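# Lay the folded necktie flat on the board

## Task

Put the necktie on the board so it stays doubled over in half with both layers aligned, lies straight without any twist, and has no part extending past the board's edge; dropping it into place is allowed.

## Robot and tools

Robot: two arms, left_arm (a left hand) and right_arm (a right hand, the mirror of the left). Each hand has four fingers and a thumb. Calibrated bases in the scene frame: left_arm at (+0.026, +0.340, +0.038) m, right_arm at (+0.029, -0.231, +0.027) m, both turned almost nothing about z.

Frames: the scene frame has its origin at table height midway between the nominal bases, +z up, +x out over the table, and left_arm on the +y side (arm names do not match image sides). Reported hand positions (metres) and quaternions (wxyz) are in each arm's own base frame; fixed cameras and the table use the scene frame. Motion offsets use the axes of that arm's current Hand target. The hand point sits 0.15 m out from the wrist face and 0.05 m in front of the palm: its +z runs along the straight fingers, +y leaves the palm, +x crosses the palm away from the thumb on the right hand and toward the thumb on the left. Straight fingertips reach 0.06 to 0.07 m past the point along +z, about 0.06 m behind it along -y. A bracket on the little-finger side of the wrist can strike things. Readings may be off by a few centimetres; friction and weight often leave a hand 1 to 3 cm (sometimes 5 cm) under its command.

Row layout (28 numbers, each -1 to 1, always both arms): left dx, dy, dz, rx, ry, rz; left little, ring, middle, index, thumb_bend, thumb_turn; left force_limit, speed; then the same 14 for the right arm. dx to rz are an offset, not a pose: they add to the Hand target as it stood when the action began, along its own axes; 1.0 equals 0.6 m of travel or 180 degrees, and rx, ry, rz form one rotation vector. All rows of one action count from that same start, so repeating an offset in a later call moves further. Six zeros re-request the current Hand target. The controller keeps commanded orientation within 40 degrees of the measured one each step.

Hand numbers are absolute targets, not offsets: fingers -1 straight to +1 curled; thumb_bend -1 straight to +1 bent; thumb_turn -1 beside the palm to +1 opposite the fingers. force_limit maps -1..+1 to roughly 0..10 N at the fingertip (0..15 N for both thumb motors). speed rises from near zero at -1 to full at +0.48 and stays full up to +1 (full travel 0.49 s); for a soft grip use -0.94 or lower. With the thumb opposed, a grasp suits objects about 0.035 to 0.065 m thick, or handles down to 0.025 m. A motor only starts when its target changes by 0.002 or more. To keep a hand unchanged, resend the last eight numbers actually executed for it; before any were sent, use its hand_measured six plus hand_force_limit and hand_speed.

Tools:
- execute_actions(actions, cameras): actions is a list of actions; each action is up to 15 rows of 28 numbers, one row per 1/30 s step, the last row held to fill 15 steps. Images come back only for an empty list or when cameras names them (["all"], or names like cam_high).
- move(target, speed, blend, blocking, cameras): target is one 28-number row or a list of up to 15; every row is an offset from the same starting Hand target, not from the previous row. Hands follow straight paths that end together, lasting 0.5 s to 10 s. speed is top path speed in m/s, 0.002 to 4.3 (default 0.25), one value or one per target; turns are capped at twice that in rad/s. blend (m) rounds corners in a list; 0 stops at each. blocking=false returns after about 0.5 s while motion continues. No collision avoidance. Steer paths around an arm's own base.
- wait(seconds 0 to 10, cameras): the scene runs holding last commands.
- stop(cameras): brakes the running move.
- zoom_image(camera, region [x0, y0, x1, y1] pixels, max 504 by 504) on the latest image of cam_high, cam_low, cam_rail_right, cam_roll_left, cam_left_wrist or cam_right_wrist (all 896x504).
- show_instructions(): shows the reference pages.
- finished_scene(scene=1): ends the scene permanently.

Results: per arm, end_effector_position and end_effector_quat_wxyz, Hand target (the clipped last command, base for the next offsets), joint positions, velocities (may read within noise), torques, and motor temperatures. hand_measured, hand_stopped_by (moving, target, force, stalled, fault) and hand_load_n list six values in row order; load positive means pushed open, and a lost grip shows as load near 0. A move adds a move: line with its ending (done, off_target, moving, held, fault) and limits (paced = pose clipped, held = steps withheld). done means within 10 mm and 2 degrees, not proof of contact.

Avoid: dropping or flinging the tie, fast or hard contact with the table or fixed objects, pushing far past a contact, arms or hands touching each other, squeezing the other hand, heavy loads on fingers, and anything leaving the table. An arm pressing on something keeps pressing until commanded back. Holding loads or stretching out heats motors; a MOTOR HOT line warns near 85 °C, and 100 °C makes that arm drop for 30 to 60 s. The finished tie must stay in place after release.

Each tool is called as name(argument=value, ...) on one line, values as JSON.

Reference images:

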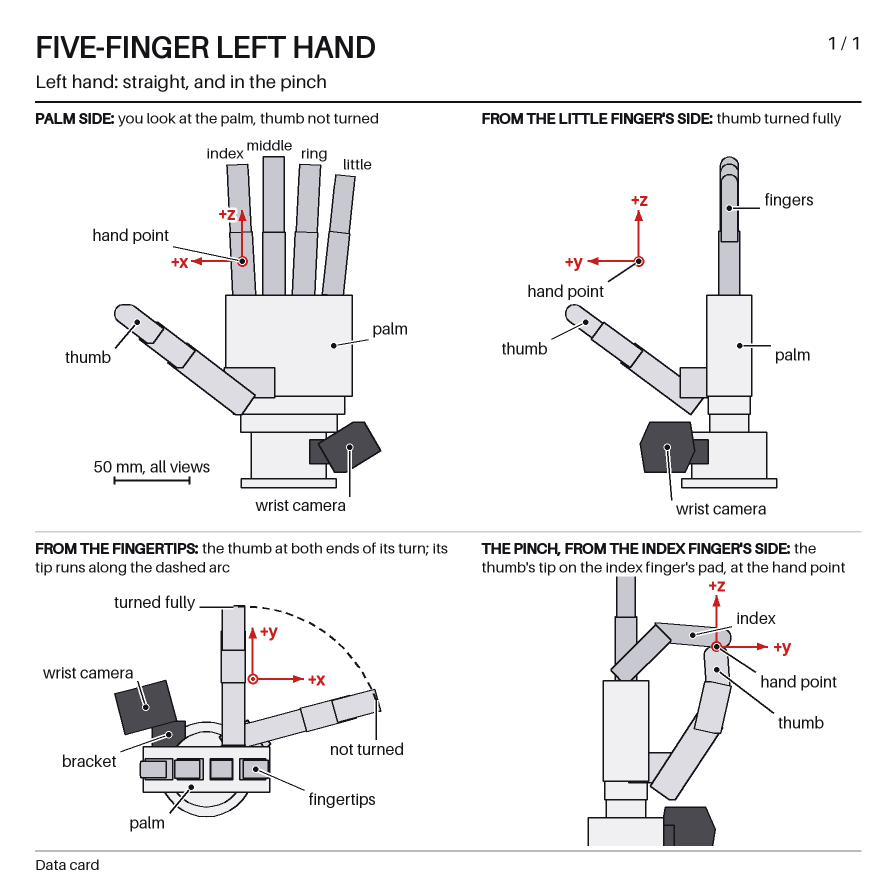

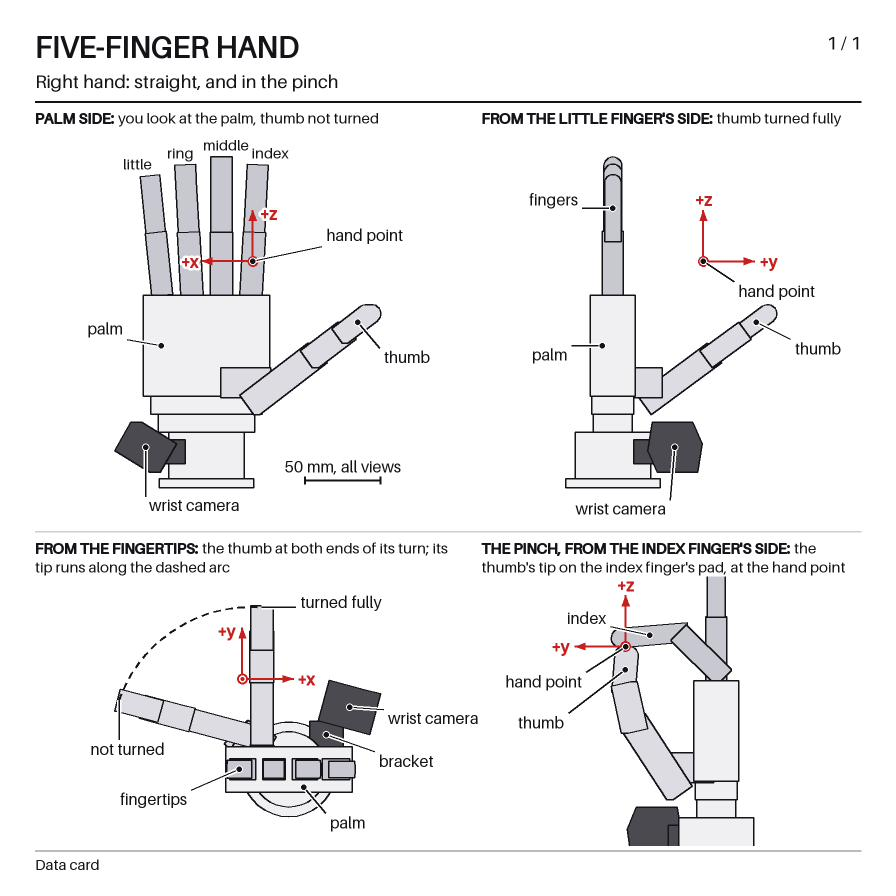

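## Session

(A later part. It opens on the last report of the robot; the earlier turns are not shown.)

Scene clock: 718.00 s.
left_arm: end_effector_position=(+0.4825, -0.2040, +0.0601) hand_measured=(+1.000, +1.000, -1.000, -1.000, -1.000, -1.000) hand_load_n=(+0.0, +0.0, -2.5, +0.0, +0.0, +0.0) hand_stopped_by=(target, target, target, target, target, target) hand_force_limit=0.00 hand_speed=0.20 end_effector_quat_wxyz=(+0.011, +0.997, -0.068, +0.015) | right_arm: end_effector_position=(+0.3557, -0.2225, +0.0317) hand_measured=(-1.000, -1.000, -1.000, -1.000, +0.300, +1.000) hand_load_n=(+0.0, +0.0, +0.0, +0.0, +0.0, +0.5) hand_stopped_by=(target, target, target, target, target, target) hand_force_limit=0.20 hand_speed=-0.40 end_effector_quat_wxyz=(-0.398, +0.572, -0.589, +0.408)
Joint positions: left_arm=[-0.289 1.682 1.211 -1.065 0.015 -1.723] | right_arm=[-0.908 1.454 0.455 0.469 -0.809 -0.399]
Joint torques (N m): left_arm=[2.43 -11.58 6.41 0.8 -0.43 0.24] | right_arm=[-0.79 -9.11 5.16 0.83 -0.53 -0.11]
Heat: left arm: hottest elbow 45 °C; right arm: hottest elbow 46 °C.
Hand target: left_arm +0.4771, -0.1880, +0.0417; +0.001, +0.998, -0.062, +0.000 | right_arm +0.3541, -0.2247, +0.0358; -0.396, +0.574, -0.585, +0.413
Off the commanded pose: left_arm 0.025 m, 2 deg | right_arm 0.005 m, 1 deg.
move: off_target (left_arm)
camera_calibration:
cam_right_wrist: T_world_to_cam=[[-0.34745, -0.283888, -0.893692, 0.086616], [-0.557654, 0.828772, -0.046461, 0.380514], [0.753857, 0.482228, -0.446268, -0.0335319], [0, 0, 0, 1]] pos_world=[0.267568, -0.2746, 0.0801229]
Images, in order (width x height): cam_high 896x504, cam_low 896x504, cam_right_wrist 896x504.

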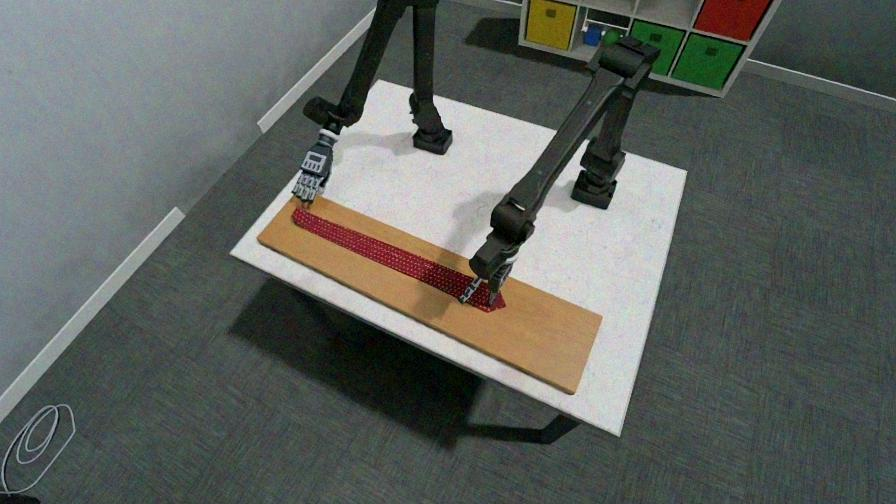

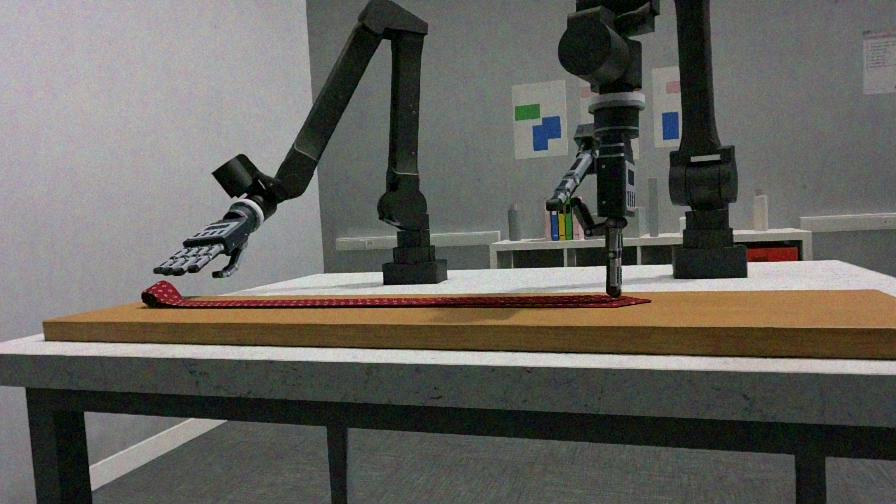

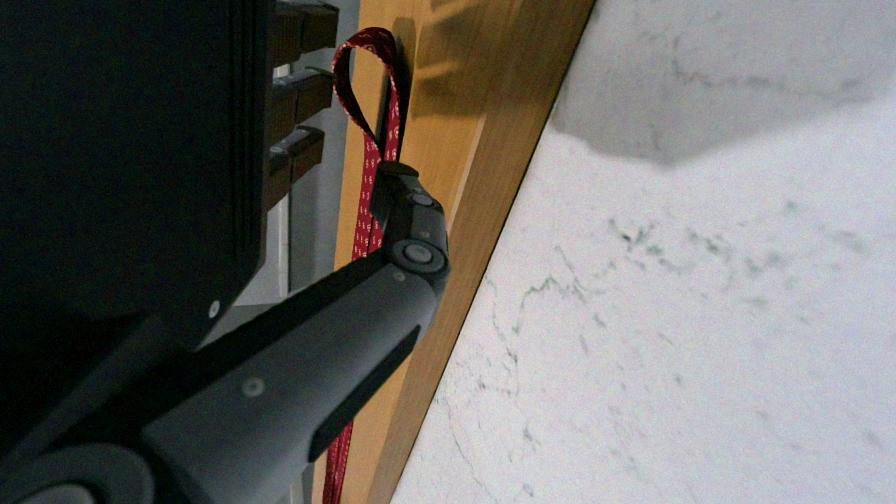

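move(target=[[0,0,-0.1,0,0,0,1,1,-1,-1,-1,-1,0,0.2,0.0057,-0.1417,-0.12,0,0,0,-1,-1,-1,-1,0.3,1,0.2,-0.4],[-0.15,-0.2,-0.2,0,0,0,1,1,-1,-1,-1,-1,0,0.2,0.0057,-0.1417,-0.12,0,0,0,-1,-1,-1,-1,0.3,1,0.2,-0.4]], speed=0.12, blend=0.01, cameras=["all"])

zoom_image(camera="cam_high", region=[400, 230, 580, 350])

zoom_image(camera="cam_high", region=[250, 180, 430, 300])

zoom_image(camera="cam_roll_left", region=[400, 240, 700, 340])

Scene clock: 721.97 s.
left_arm: end_effector_position=(+0.4065, -0.0633, +0.1596) hand_measured=(+1.000, +1.000, -1.000, -1.000, -1.000, -1.000) hand_load_n=(+0.0, +0.0, +0.0, +0.0, +0.0, +0.0) hand_stopped_by=(target, target, target, target, target, target) hand_force_limit=0.00 hand_speed=0.20 end_effector_quat_wxyz=(+0.002, +0.998, -0.063, +0.001) | right_arm: end_effector_position=(+0.3077, -0.2085, +0.1168) hand_measured=(-1.000, -1.000, -1.000, -1.000, +0.300, +1.000) hand_load_n=(+0.0, +0.0, +0.0, +0.0, +0.0, +0.0) hand_stopped_by=(target, target, target, target, target, target) hand_force_limit=0.20 hand_speed=-0.40 end_effector_quat_wxyz=(-0.402, +0.570, -0.601, +0.391)
Joint positions: left_arm=[0.004 1.366 1.134 -1.337 0.003 -1.44] | right_arm=[-1.014 1.079 0.501 -0.061 -0.899 -0.486]
Joint torques (N m): left_arm=[1.79 -9.52 8.61 0.05 0.01 0.25] | right_arm=[-0.85 -4.89 11.49 0.91 -0.67 -0.14]
Heat: left arm: hottest elbow 45 °C; right arm: hottest elbow 46 °C.
Hand target: left_arm +0.4028, -0.0577, +0.1615; +0.001, +0.998, -0.062, +0.000 | right_arm +0.3156, -0.2260, +0.1405; -0.396, +0.574, -0.585, +0.413
Off the commanded pose: left_arm 0.007 m, 0 deg | right_arm 0.030 m, 3 deg.
move: off_target (right_arm)
camera_calibration:
cam_left_wrist: T_world_to_cam=[[0.388404, 0.92123, -0.0218726, -0.0931238], [0.785436, -0.318552, 0.530674, -0.426379], [0.481905, -0.223295, -0.847294, 0.042401], [0, 0, 0, 1]] pos_world=[0.35063, -0.0405673, 0.260157]
cam_right_wrist: T_world_to_cam=[[-0.367845, -0.251288, -0.89529, 0.163163], [-0.559019, 0.829149, -0.00304183, 0.341554], [0.743094, 0.499365, -0.445473, 0.0407848], [0, 0, 0, 1]] pos_world=[0.220647, -0.262565, 0.165286]

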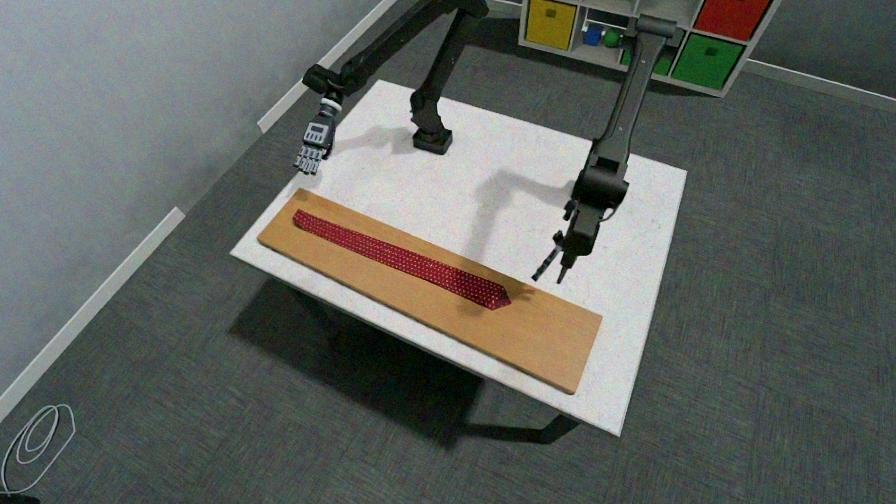

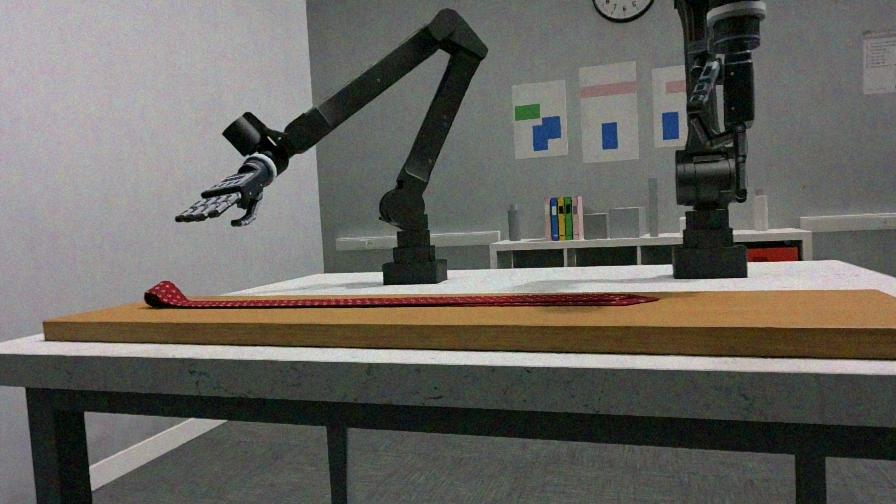

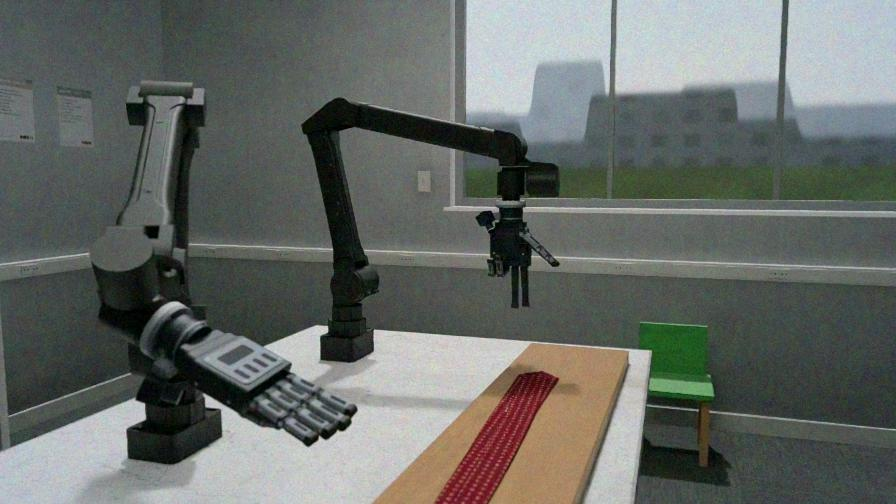

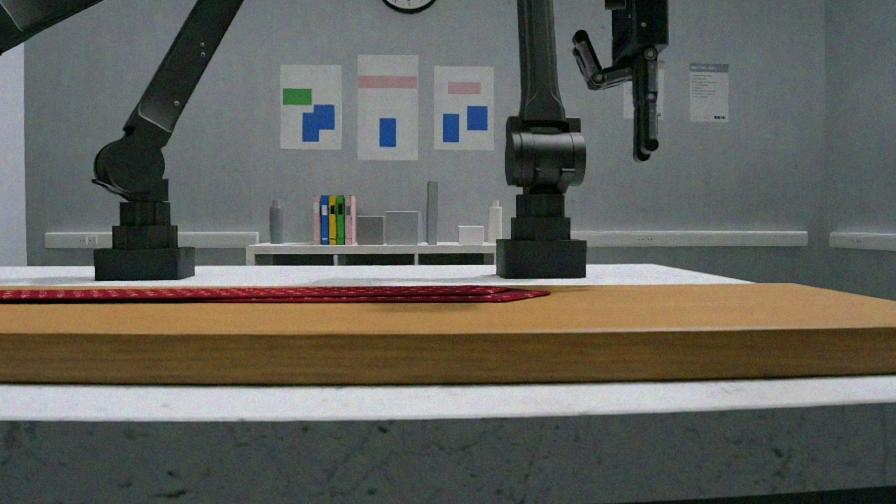

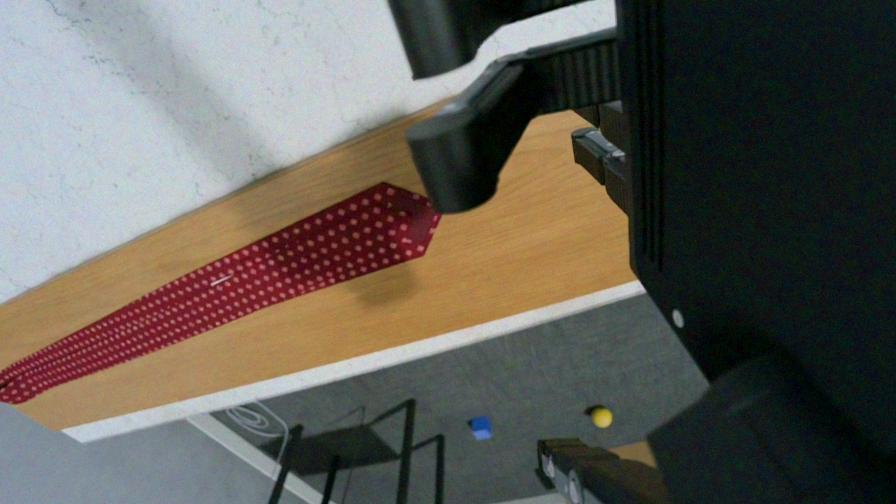

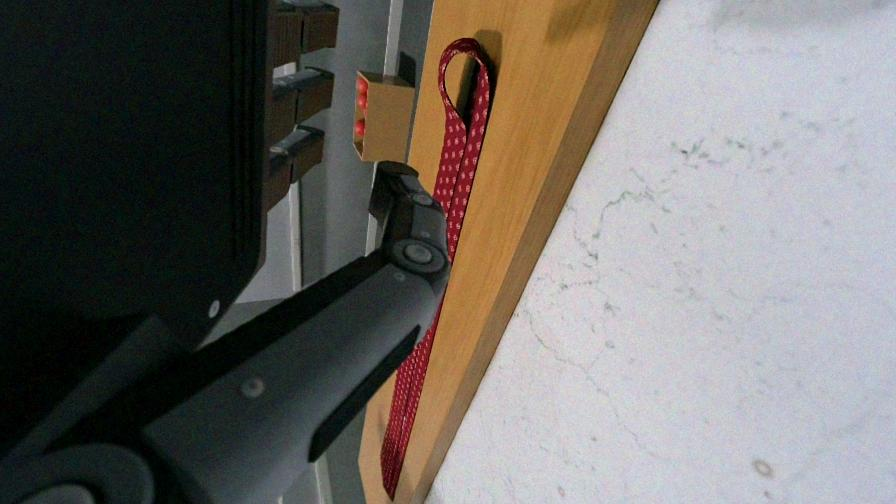

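Scaled by 2.800 from the camera's 896x504 image, which has a finer 1280x720 frame.

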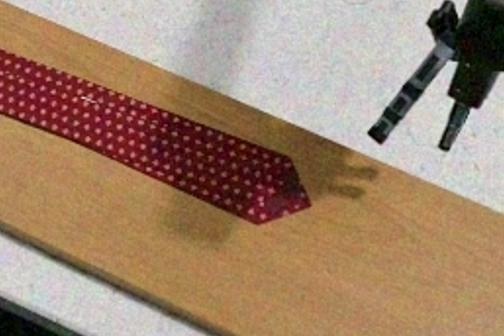

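Scaled by 2.800 from the camera's 896x504 image, which has a finer 1280x720 frame.

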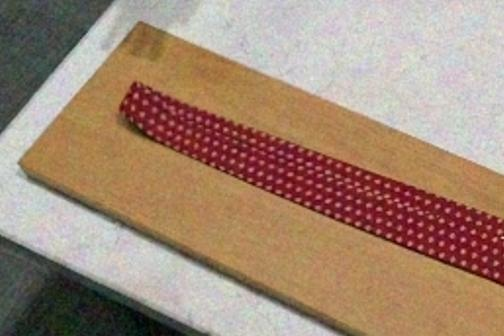

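Scaled by 1.680 from the camera's 896x504 image, which has a finer 1280x720 frame.

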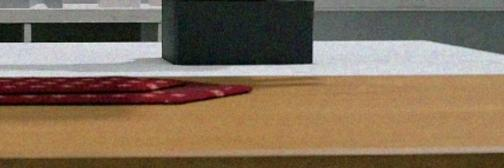

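zoom_image(camera="cam_high", region=[460, 270, 530, 325])

zoom_image(camera="cam_left_wrist", region=[250, 150, 470, 320])

Scaled by 7.200 from the camera's 896x504 image, which has a finer 1280x720 frame.

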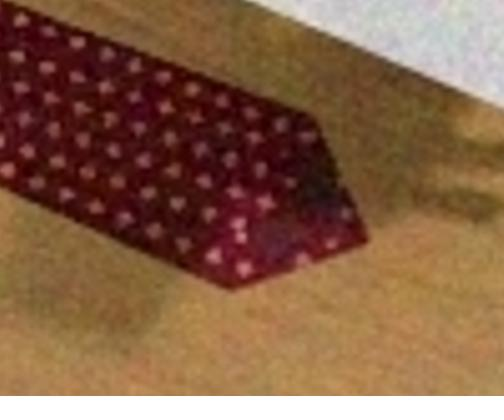

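Scaled by 2.291 from the camera's 896x504 image, which has a finer 1280x720 frame.

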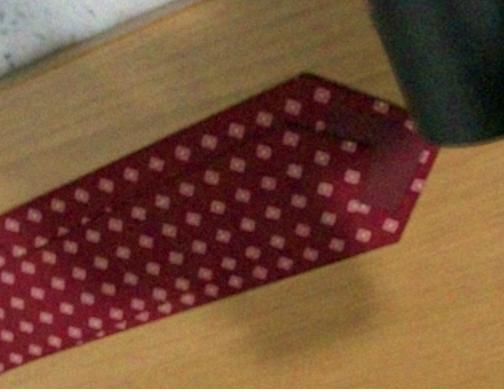

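move(target=[0,0,0,0,0,0,1,1,-1,-1,-1,-1,0,0.2,-0.0195,0.0615,0.2162,0,0,0,-1,-1,-1,-1,-0.3,1,0.2,-0.4], speed=0.12, cameras=["cam_low","cam_right_wrist"])

zoom_image(camera="cam_low", region=[80, 220, 380, 360])

Scene clock: 727.00 s.
left_arm: end_effector_position=(+0.4064, -0.0633, +0.1596) hand_measured=(+1.000, +1.000, -1.000, -1.000, -1.000, -1.000) hand_load_n=(+0.0, +0.0, +0.0, +0.0, +0.0, +0.0) hand_stopped_by=(target, target, target, target, target, target) hand_force_limit=0.00 hand_speed=0.20 end_effector_quat_wxyz=(+0.002, +0.998, -0.064, +0.001) | right_arm: end_effector_position=(+0.4071, -0.2057, +0.0456) hand_measured=(-1.000, -1.000, -1.000, -1.000, -0.300, +1.000) hand_load_n=(+0.0, +0.0, +0.0, -0.5, +0.0, +0.0) hand_stopped_by=(target, target, target, target, target, target) hand_force_limit=0.20 hand_speed=-0.40 end_effector_quat_wxyz=(-0.393, +0.576, -0.598, +0.395)
Joint positions: left_arm=[0.004 1.366 1.134 -1.337 0.003 -1.44] | right_arm=[-0.753 1.457 0.536 0.418 -0.668 -0.313]
Joint torques (N m): left_arm=[1.85 -9.58 8.61 0.05 0.01 0.24] | right_arm=[0.09 -7.06 9.07 2.25 -0.17 0.13]
Heat: left arm: hottest elbow 46 °C; right arm: hottest elbow 46 °C.
Hand target: left_arm +0.4028, -0.0577, +0.1615; +0.001, +0.998, -0.062, +0.000 | right_arm +0.4249, -0.2179, +0.0609; -0.396, +0.574, -0.585, +0.413
Off the commanded pose: left_arm 0.007 m, 0 deg | right_arm 0.027 m, 3 deg.
move: off_target (right_arm)
camera_calibration:
cam_right_wrist: T_world_to_cam=[[-0.375434, -0.271753, -0.886115, 0.13515], [-0.559528, 0.828636, -0.0170619, 0.395344], [0.738903, 0.4894, -0.463151, -0.065763], [0, 0, 0, 1]] pos_world=[0.320538, -0.258685, 0.0960453]
Images, in order (width x height): cam_low 896x504, cam_right_wrist 896x504.

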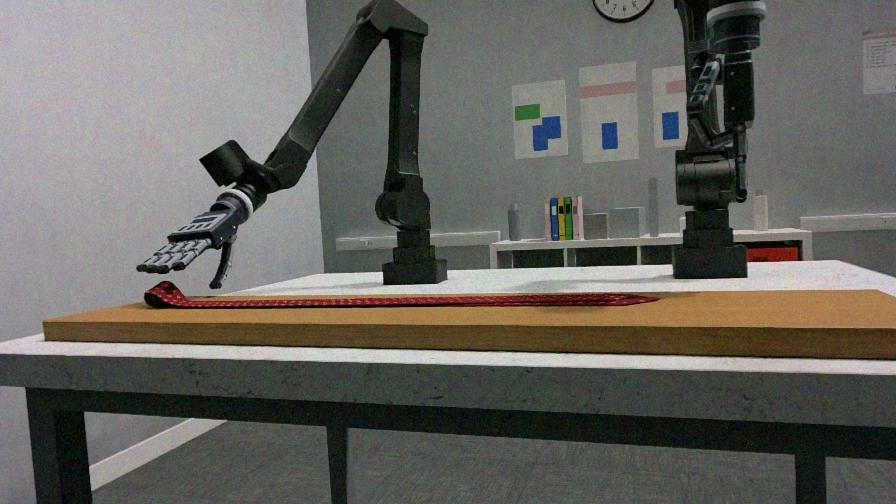

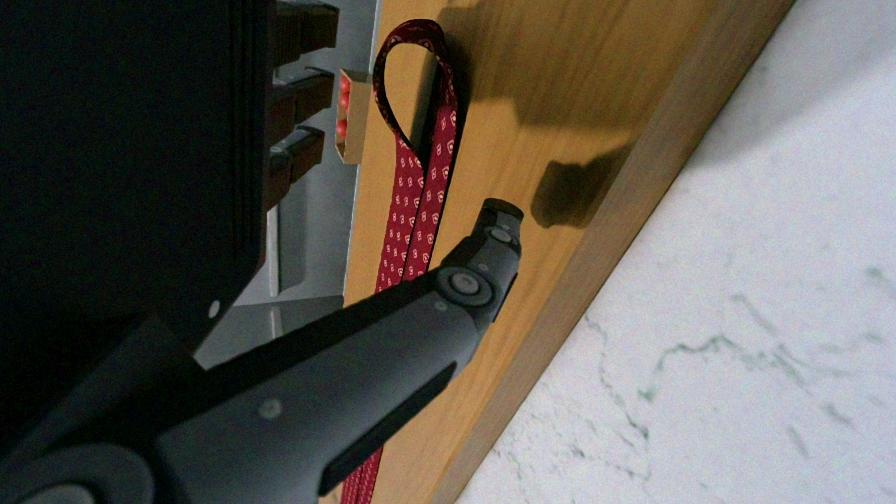

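Scaled by 1.680 from the camera's 896x504 image, which has a finer 1280x720 frame.

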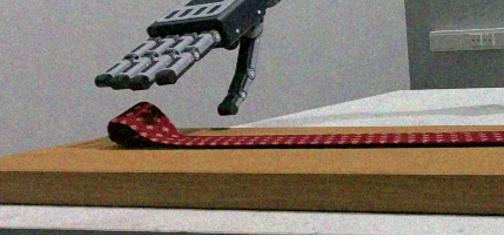

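move(target=[[0,0,0,0,0,0,1,1,-1,-1,-1,-1,0,0.2,0.008,-0.0188,0.0465,0,0,0,-1,-1,-1,-1,-0.3,1,0.2,-0.4],[0,0,0,0,0,0,1,1,-1,-1,-1,-1,0,0.2,0.0043,-0.0677,0.1795,0,0,0,-1,-1,-1,-1,-0.3,1,0.2,-0.4]], speed=0.1, blend=0.005, cameras=["cam_low","cam_right_wrist","cam_high"])

zoom_image(camera="cam_low", region=[80, 220, 380, 360])

Scene clock: 730.13 s.
left_arm: end_effector_position=(+0.4064, -0.0633, +0.1596) hand_measured=(+1.000, +1.000, -1.000, -1.000, -1.000, -1.000) hand_load_n=(+0.5, +0.0, +0.0, +0.0, +0.0, +0.0) hand_stopped_by=(target, target, target, target, target, target) hand_force_limit=0.00 hand_speed=0.20 end_effector_quat_wxyz=(+0.002, +0.998, -0.064, +0.001) | right_arm: end_effector_position=(+0.5206, -0.2148, +0.0459) hand_measured=(-1.000, -1.000, -1.000, -1.000, -0.300, +1.000) hand_load_n=(+0.0, +0.0, +0.0, +0.0, +0.0, +0.0) hand_stopped_by=(target, target, target, target, target, target) hand_force_limit=0.20 hand_speed=-0.40 end_effector_quat_wxyz=(-0.390, +0.579, -0.596, +0.397)
Joint positions: left_arm=[0.004 1.366 1.134 -1.337 0.003 -1.44] | right_arm=[-0.588 1.666 0.789 0.424 -0.518 -0.23]
Joint torques (N m): left_arm=[1.79 -9.58 8.62 0.03 0.01 0.25] | right_arm=[0.03 -10.05 9.48 1.85 -0.12 0.11]
Heat: left arm: hottest elbow 46 °C; right arm: hottest elbow 46 °C.
Hand target: left_arm +0.4028, -0.0577, +0.1615; +0.001, +0.998, -0.062, +0.000 | right_arm +0.5399, -0.2237, +0.0621; -0.396, +0.574, -0.585, +0.413
Off the commanded pose: left_arm 0.007 m, 0 deg | right_arm 0.027 m, 2 deg.
move: off_target (right_arm)
camera_calibration:
cam_right_wrist: T_world_to_cam=[[-0.375958, -0.280703, -0.883098, 0.173792], [-0.560469, 0.827812, -0.0245234, 0.466964], [0.737923, 0.485729, -0.468548, -0.145109], [0, 0, 0, 1]] pos_world=[0.434137, -0.267291, 0.0969359]
Images, in order (width x height): cam_high 896x504, cam_low 896x504, cam_right_wrist 896x504.

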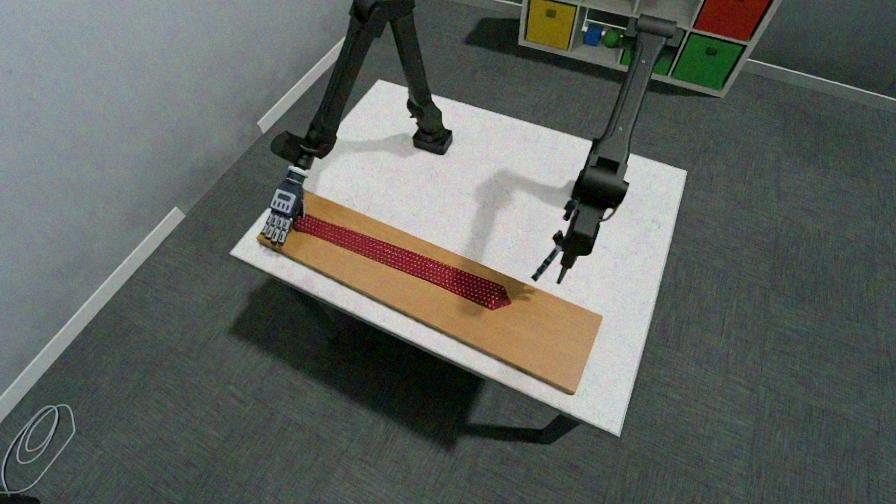

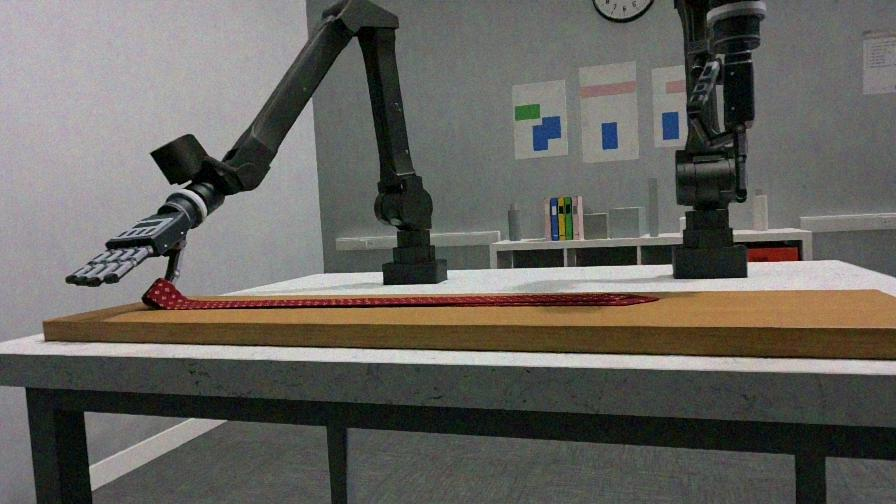

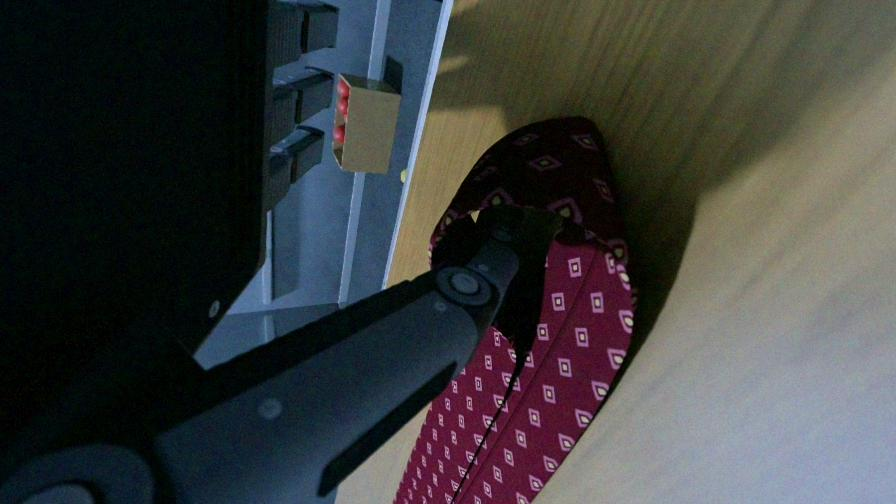

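Scaled by 1.680 from the camera's 896x504 image, which has a finer 1280x720 frame.

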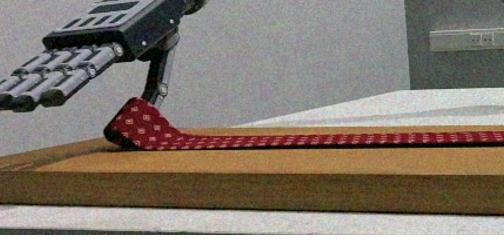

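move(target=[0,0,0,0,0,0,1,1,-1,-1,-1,-1,0,0.2,0,0.0375,0.0137,0,0,0,-1,-1,-1,-1,-0.3,1,0.2,-0.4], speed=0.06, cameras=["cam_low","cam_right_wrist"])

zoom_image(camera="cam_low", region=[80, 220, 380, 360])

Scene clock: 731.63 s.
left_arm: end_effector_position=(+0.4064, -0.0633, +0.1596) hand_measured=(+1.000, +1.000, -1.000, -1.000, -1.000, -1.000) hand_load_n=(+0.0, +0.0, +0.0, +0.0, +0.0, +0.0) hand_stopped_by=(target, target, target, target, target, target) hand_force_limit=0.00 hand_speed=0.20 end_effector_quat_wxyz=(+0.002, +0.998, -0.064, +0.001) | right_arm: end_effector_position=(+0.5265, -0.2185, +0.0358) hand_measured=(-1.000, -1.000, -1.000, -1.000, -0.300, +1.000) hand_load_n=(+0.0, +0.0, +0.0, +0.0, -0.5, +0.5) hand_stopped_by=(target, target, target, target, target, target) hand_force_limit=0.20 hand_speed=-0.40 end_effector_quat_wxyz=(-0.394, +0.575, -0.591, +0.406)
Joint positions: left_arm=[0.004 1.366 1.134 -1.337 0.003 -1.44] | right_arm=[-0.588 1.708 0.79 0.491 -0.518 -0.223]
Joint torques (N m): left_arm=[1.85 -9.58 8.62 0.05 0.01 0.25] | right_arm=[0.85 -9.88 8.38 2.07 -0.17 -0.03]
Heat: left arm: hottest elbow 46 °C; right arm: hottest elbow 46 °C.
Hand target: left_arm +0.4028, -0.0577, +0.1615; +0.001, +0.998, -0.062, +0.000 | right_arm +0.5400, -0.2240, +0.0381; -0.396, +0.574, -0.585, +0.413
Off the commanded pose: left_arm 0.007 m, 0 deg | right_arm 0.015 m, 1 deg.
move: off_target (right_arm)
camera_calibration:
cam_right_wrist: T_world_to_cam=[[-0.358859, -0.285654, -0.888607, 0.156209], [-0.556923, 0.829514, -0.041748, 0.472286], [0.749037, 0.479904, -0.456766, -0.159904], [0, 0, 0, 1]] pos_world=[0.438858, -0.270407, 0.085487]
Images, in order (width x height): cam_low 896x504, cam_right_wrist 896x504.

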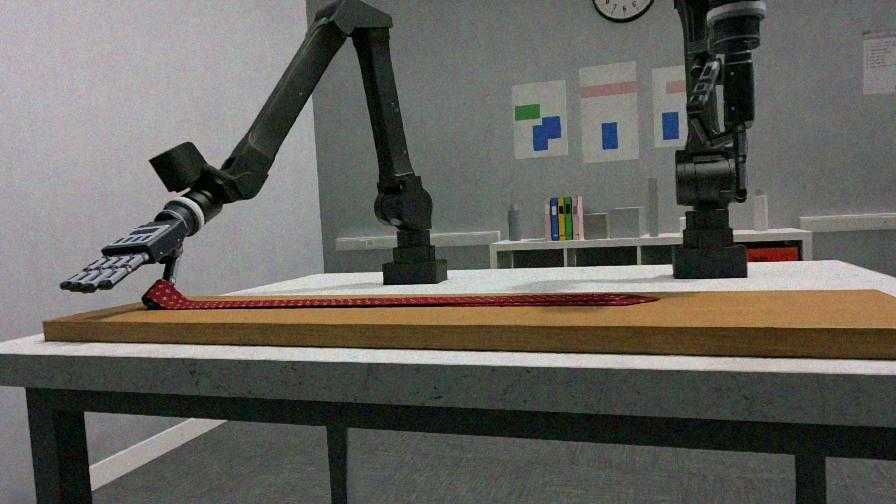

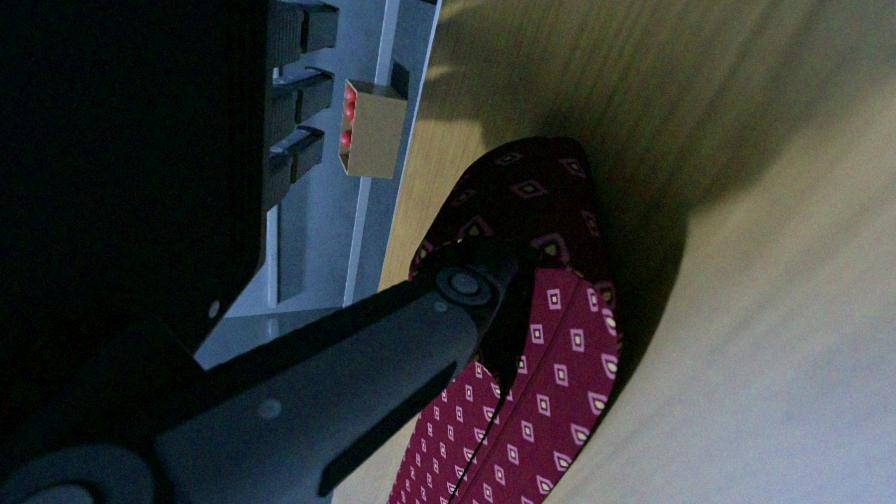

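Scaled by 1.680 from the camera's 896x504 image, which has a finer 1280x720 frame.

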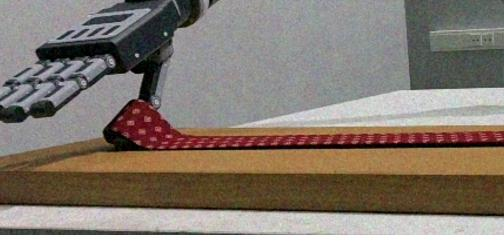

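move(target=[[0.1665,0.231,0.083,0,0,0,1,1,-1,-1,-1,-1,0,0.2,0,0.0188,0.0069,0,0,0,-1,-1,-1,-1,-0.3,1,0.2,-0.4],[0.1665,0.231,0.199,0,0,0,1,1,-1,-1,-1,-1,0,0.2,0,0.0188,0.0069,0,0,0,-1,-1,-1,-1,-0.3,1,0.2,-0.4]], speed=0.12, blend=0.005, cameras=["cam_high","cam_roll_left","cam_low"])

zoom_image(camera="cam_high", region=[440, 260, 540, 335])

zoom_image(camera="cam_roll_left", region=[400, 240, 700, 340])

Scene clock: 735.10 s.
left_arm: end_effector_position=(+0.4860, -0.2025, +0.0598) hand_measured=(+1.000, +1.000, -1.000, -1.000, -1.000, -1.000) hand_load_n=(+0.5, +0.0, +0.0, +0.0, +0.0, +0.0) hand_stopped_by=(target, target, target, target, target, target) hand_force_limit=0.00 hand_speed=0.20 end_effector_quat_wxyz=(+0.004, +0.998, -0.062, +0.011) | right_arm: end_effector_position=(+0.5307, -0.2201, +0.0357) hand_measured=(-1.000, -1.000, -1.000, -1.000, -0.300, +1.000) hand_load_n=(+0.0, +0.0, -0.5, +0.0, -1.5, +0.5) hand_stopped_by=(target, target, target, target, target, target) hand_force_limit=0.20 hand_speed=-0.40 end_effector_quat_wxyz=(-0.399, +0.572, -0.586, +0.414)
Joint positions: left_arm=[-0.289 1.694 1.229 -1.084 0.003 -1.737] | right_arm=[-0.588 1.724 0.79 0.532 -0.521 -0.215]
Joint torques (N m): left_arm=[-0.15 -10.4 8.08 1.1 0 -0.01] | right_arm=[0.62 -8.82 7.77 1.62 0.05 -0.04]
Heat: left arm: hottest elbow 47 °C; right arm: hottest elbow 46 °C.
Hand target: left_arm +0.4846, -0.2078, +0.0423; +0.001, +0.998, -0.062, +0.000 | right_arm +0.5400, -0.2242, +0.0262; -0.396, +0.574, -0.585, +0.414
Off the commanded pose: left_arm 0.018 m, 1 deg | right_arm 0.014 m, 0 deg.
move: off_target (left_arm, right_arm)
Images, in order (width x height): cam_high 896x504, cam_low 896x504, cam_roll_left 896x504.

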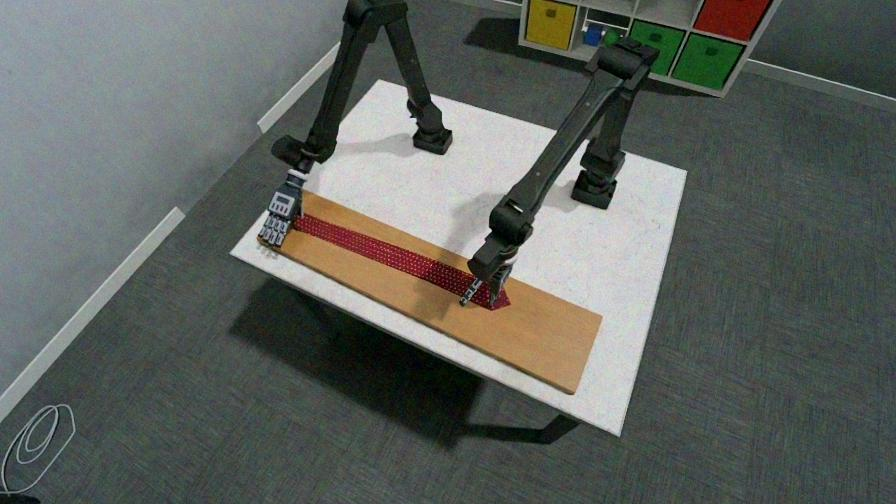

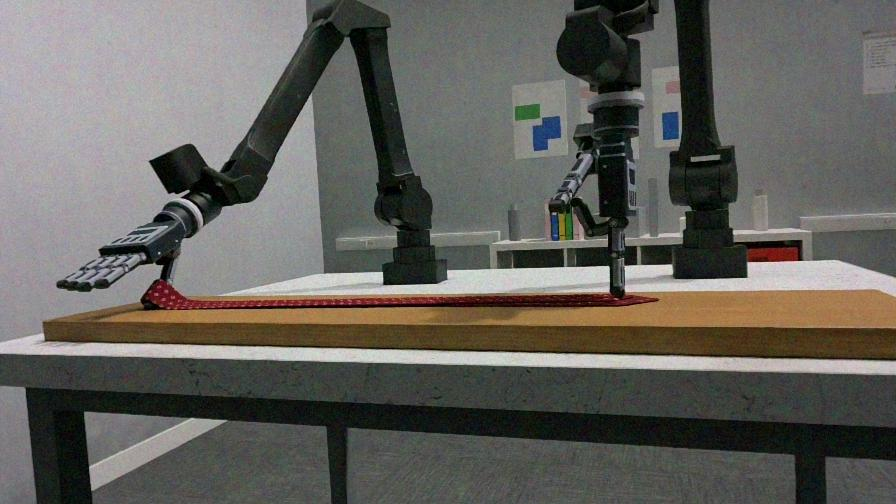

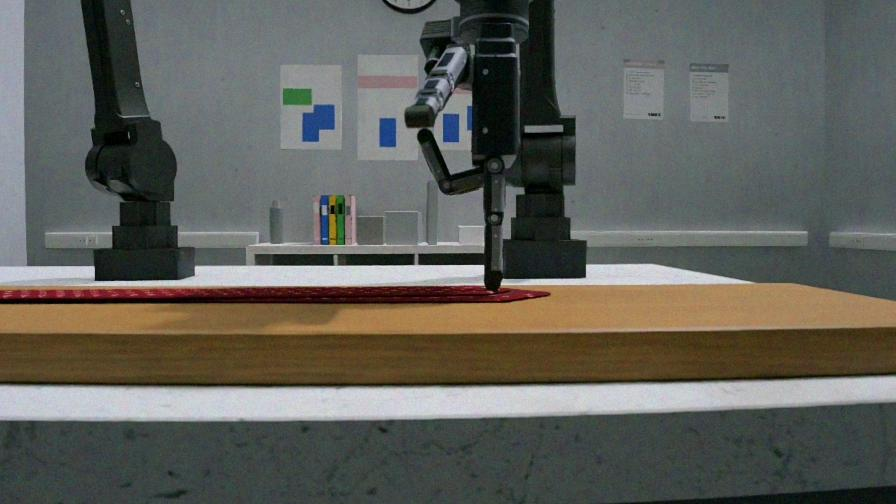

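Scaled by 5.040 from the camera's 896x504 image, which has a finer 1280x720 frame.

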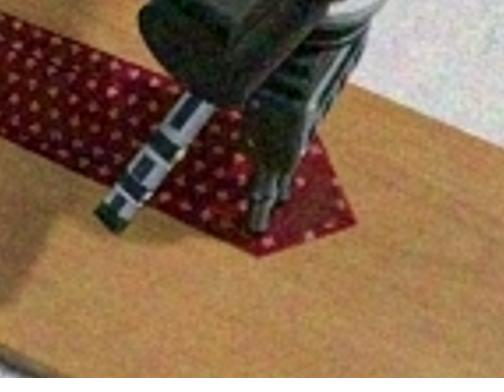

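Scaled by 1.680 from the camera's 896x504 image, which has a finer 1280x720 frame.

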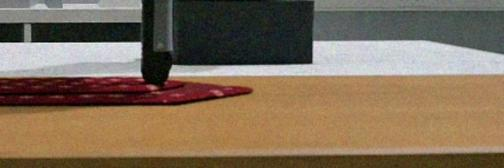

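move(target=[-0.0058,-0.0463,0,0,0,0,1,1,-1,-1,-1,-1,0,0.2,0,0,0,0,0,0,-1,-1,-1,-1,-0.3,1,0.2,-0.4], speed=0.04, cameras=["cam_high","cam_roll_left","cam_low"])

zoom_image(camera="cam_high", region=[440, 260, 540, 335])

zoom_image(camera="cam_roll_left", region=[400, 240, 700, 340])

zoom_image(camera="cam_low", region=[80, 220, 380, 360])

Scene clock: 737.17 s.
left_arm: end_effector_position=(+0.4880, -0.1958, +0.0596) hand_measured=(+1.000, +1.000, -1.000, -1.000, -1.000, -1.000) hand_load_n=(+0.0, +0.0, -2.5, +0.0, +0.0, +0.0) hand_stopped_by=(target, target, target, target, target, target) hand_force_limit=0.00 hand_speed=0.20 end_effector_quat_wxyz=(+0.007, +0.997, -0.070, +0.013) | right_arm: end_effector_position=(+0.5307, -0.2201, +0.0357) hand_measured=(-1.000, -1.000, -1.000, -1.000, -0.300, +1.000) hand_load_n=(+0.0, +0.0, +0.0, +0.0, -1.0, +0.5) hand_stopped_by=(target, target, target, target, target, target) hand_force_limit=0.20 hand_speed=-0.40 end_effector_quat_wxyz=(-0.399, +0.572, -0.586, +0.414)
Joint positions: left_arm=[-0.272 1.693 1.226 -1.075 0.009 -1.702] | right_arm=[-0.588 1.724 0.79 0.532 -0.521 -0.215]
Joint torques (N m): left_arm=[2.67 -11.75 6.57 0.96 -0.18 0.23] | right_arm=[0.62 -9.7 7.99 1.83 0.05 -0.1]
Heat: left arm: hottest elbow 47 °C; right arm: hottest elbow 47 °C.
Hand target: left_arm +0.4846, -0.1798, +0.0421; +0.001, +0.998, -0.062, +0.000 | right_arm +0.5400, -0.2242, +0.0262; -0.396, +0.574, -0.585, +0.414
Off the commanded pose: left_arm 0.024 m, 2 deg | right_arm 0.014 m, 0 deg.
move: off_target (left_arm, right_arm)
Images, in order (width x height): cam_high 896x504, cam_low 896x504, cam_roll_left 896x504.

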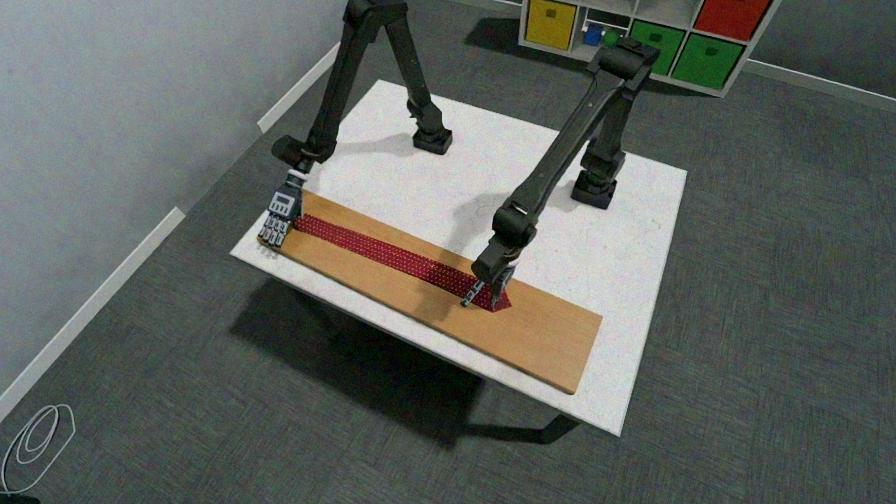

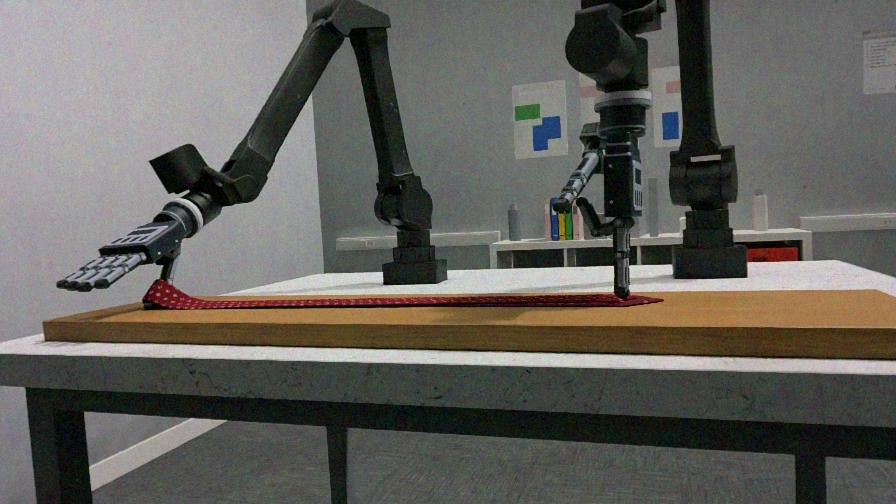

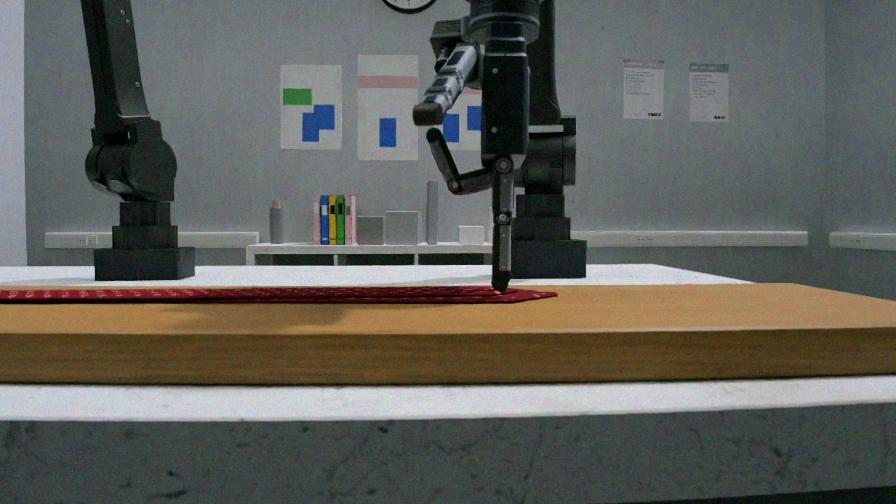

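Scaled by 5.040 from the camera's 896x504 image, which has a finer 1280x720 frame.

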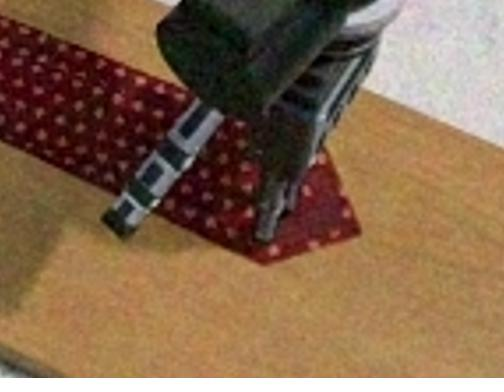

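Scaled by 1.680 from the camera's 896x504 image, which has a finer 1280x720 frame.

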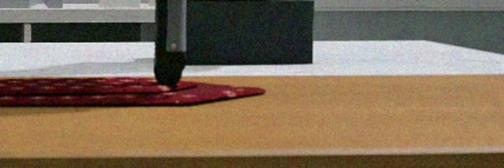

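Scaled by 1.680 from the camera's 896x504 image, which has a finer 1280x720 frame.

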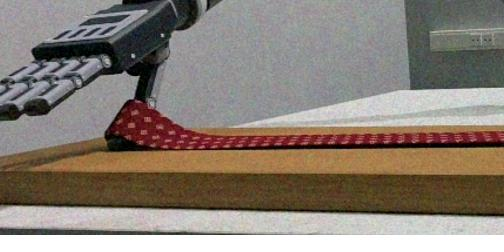

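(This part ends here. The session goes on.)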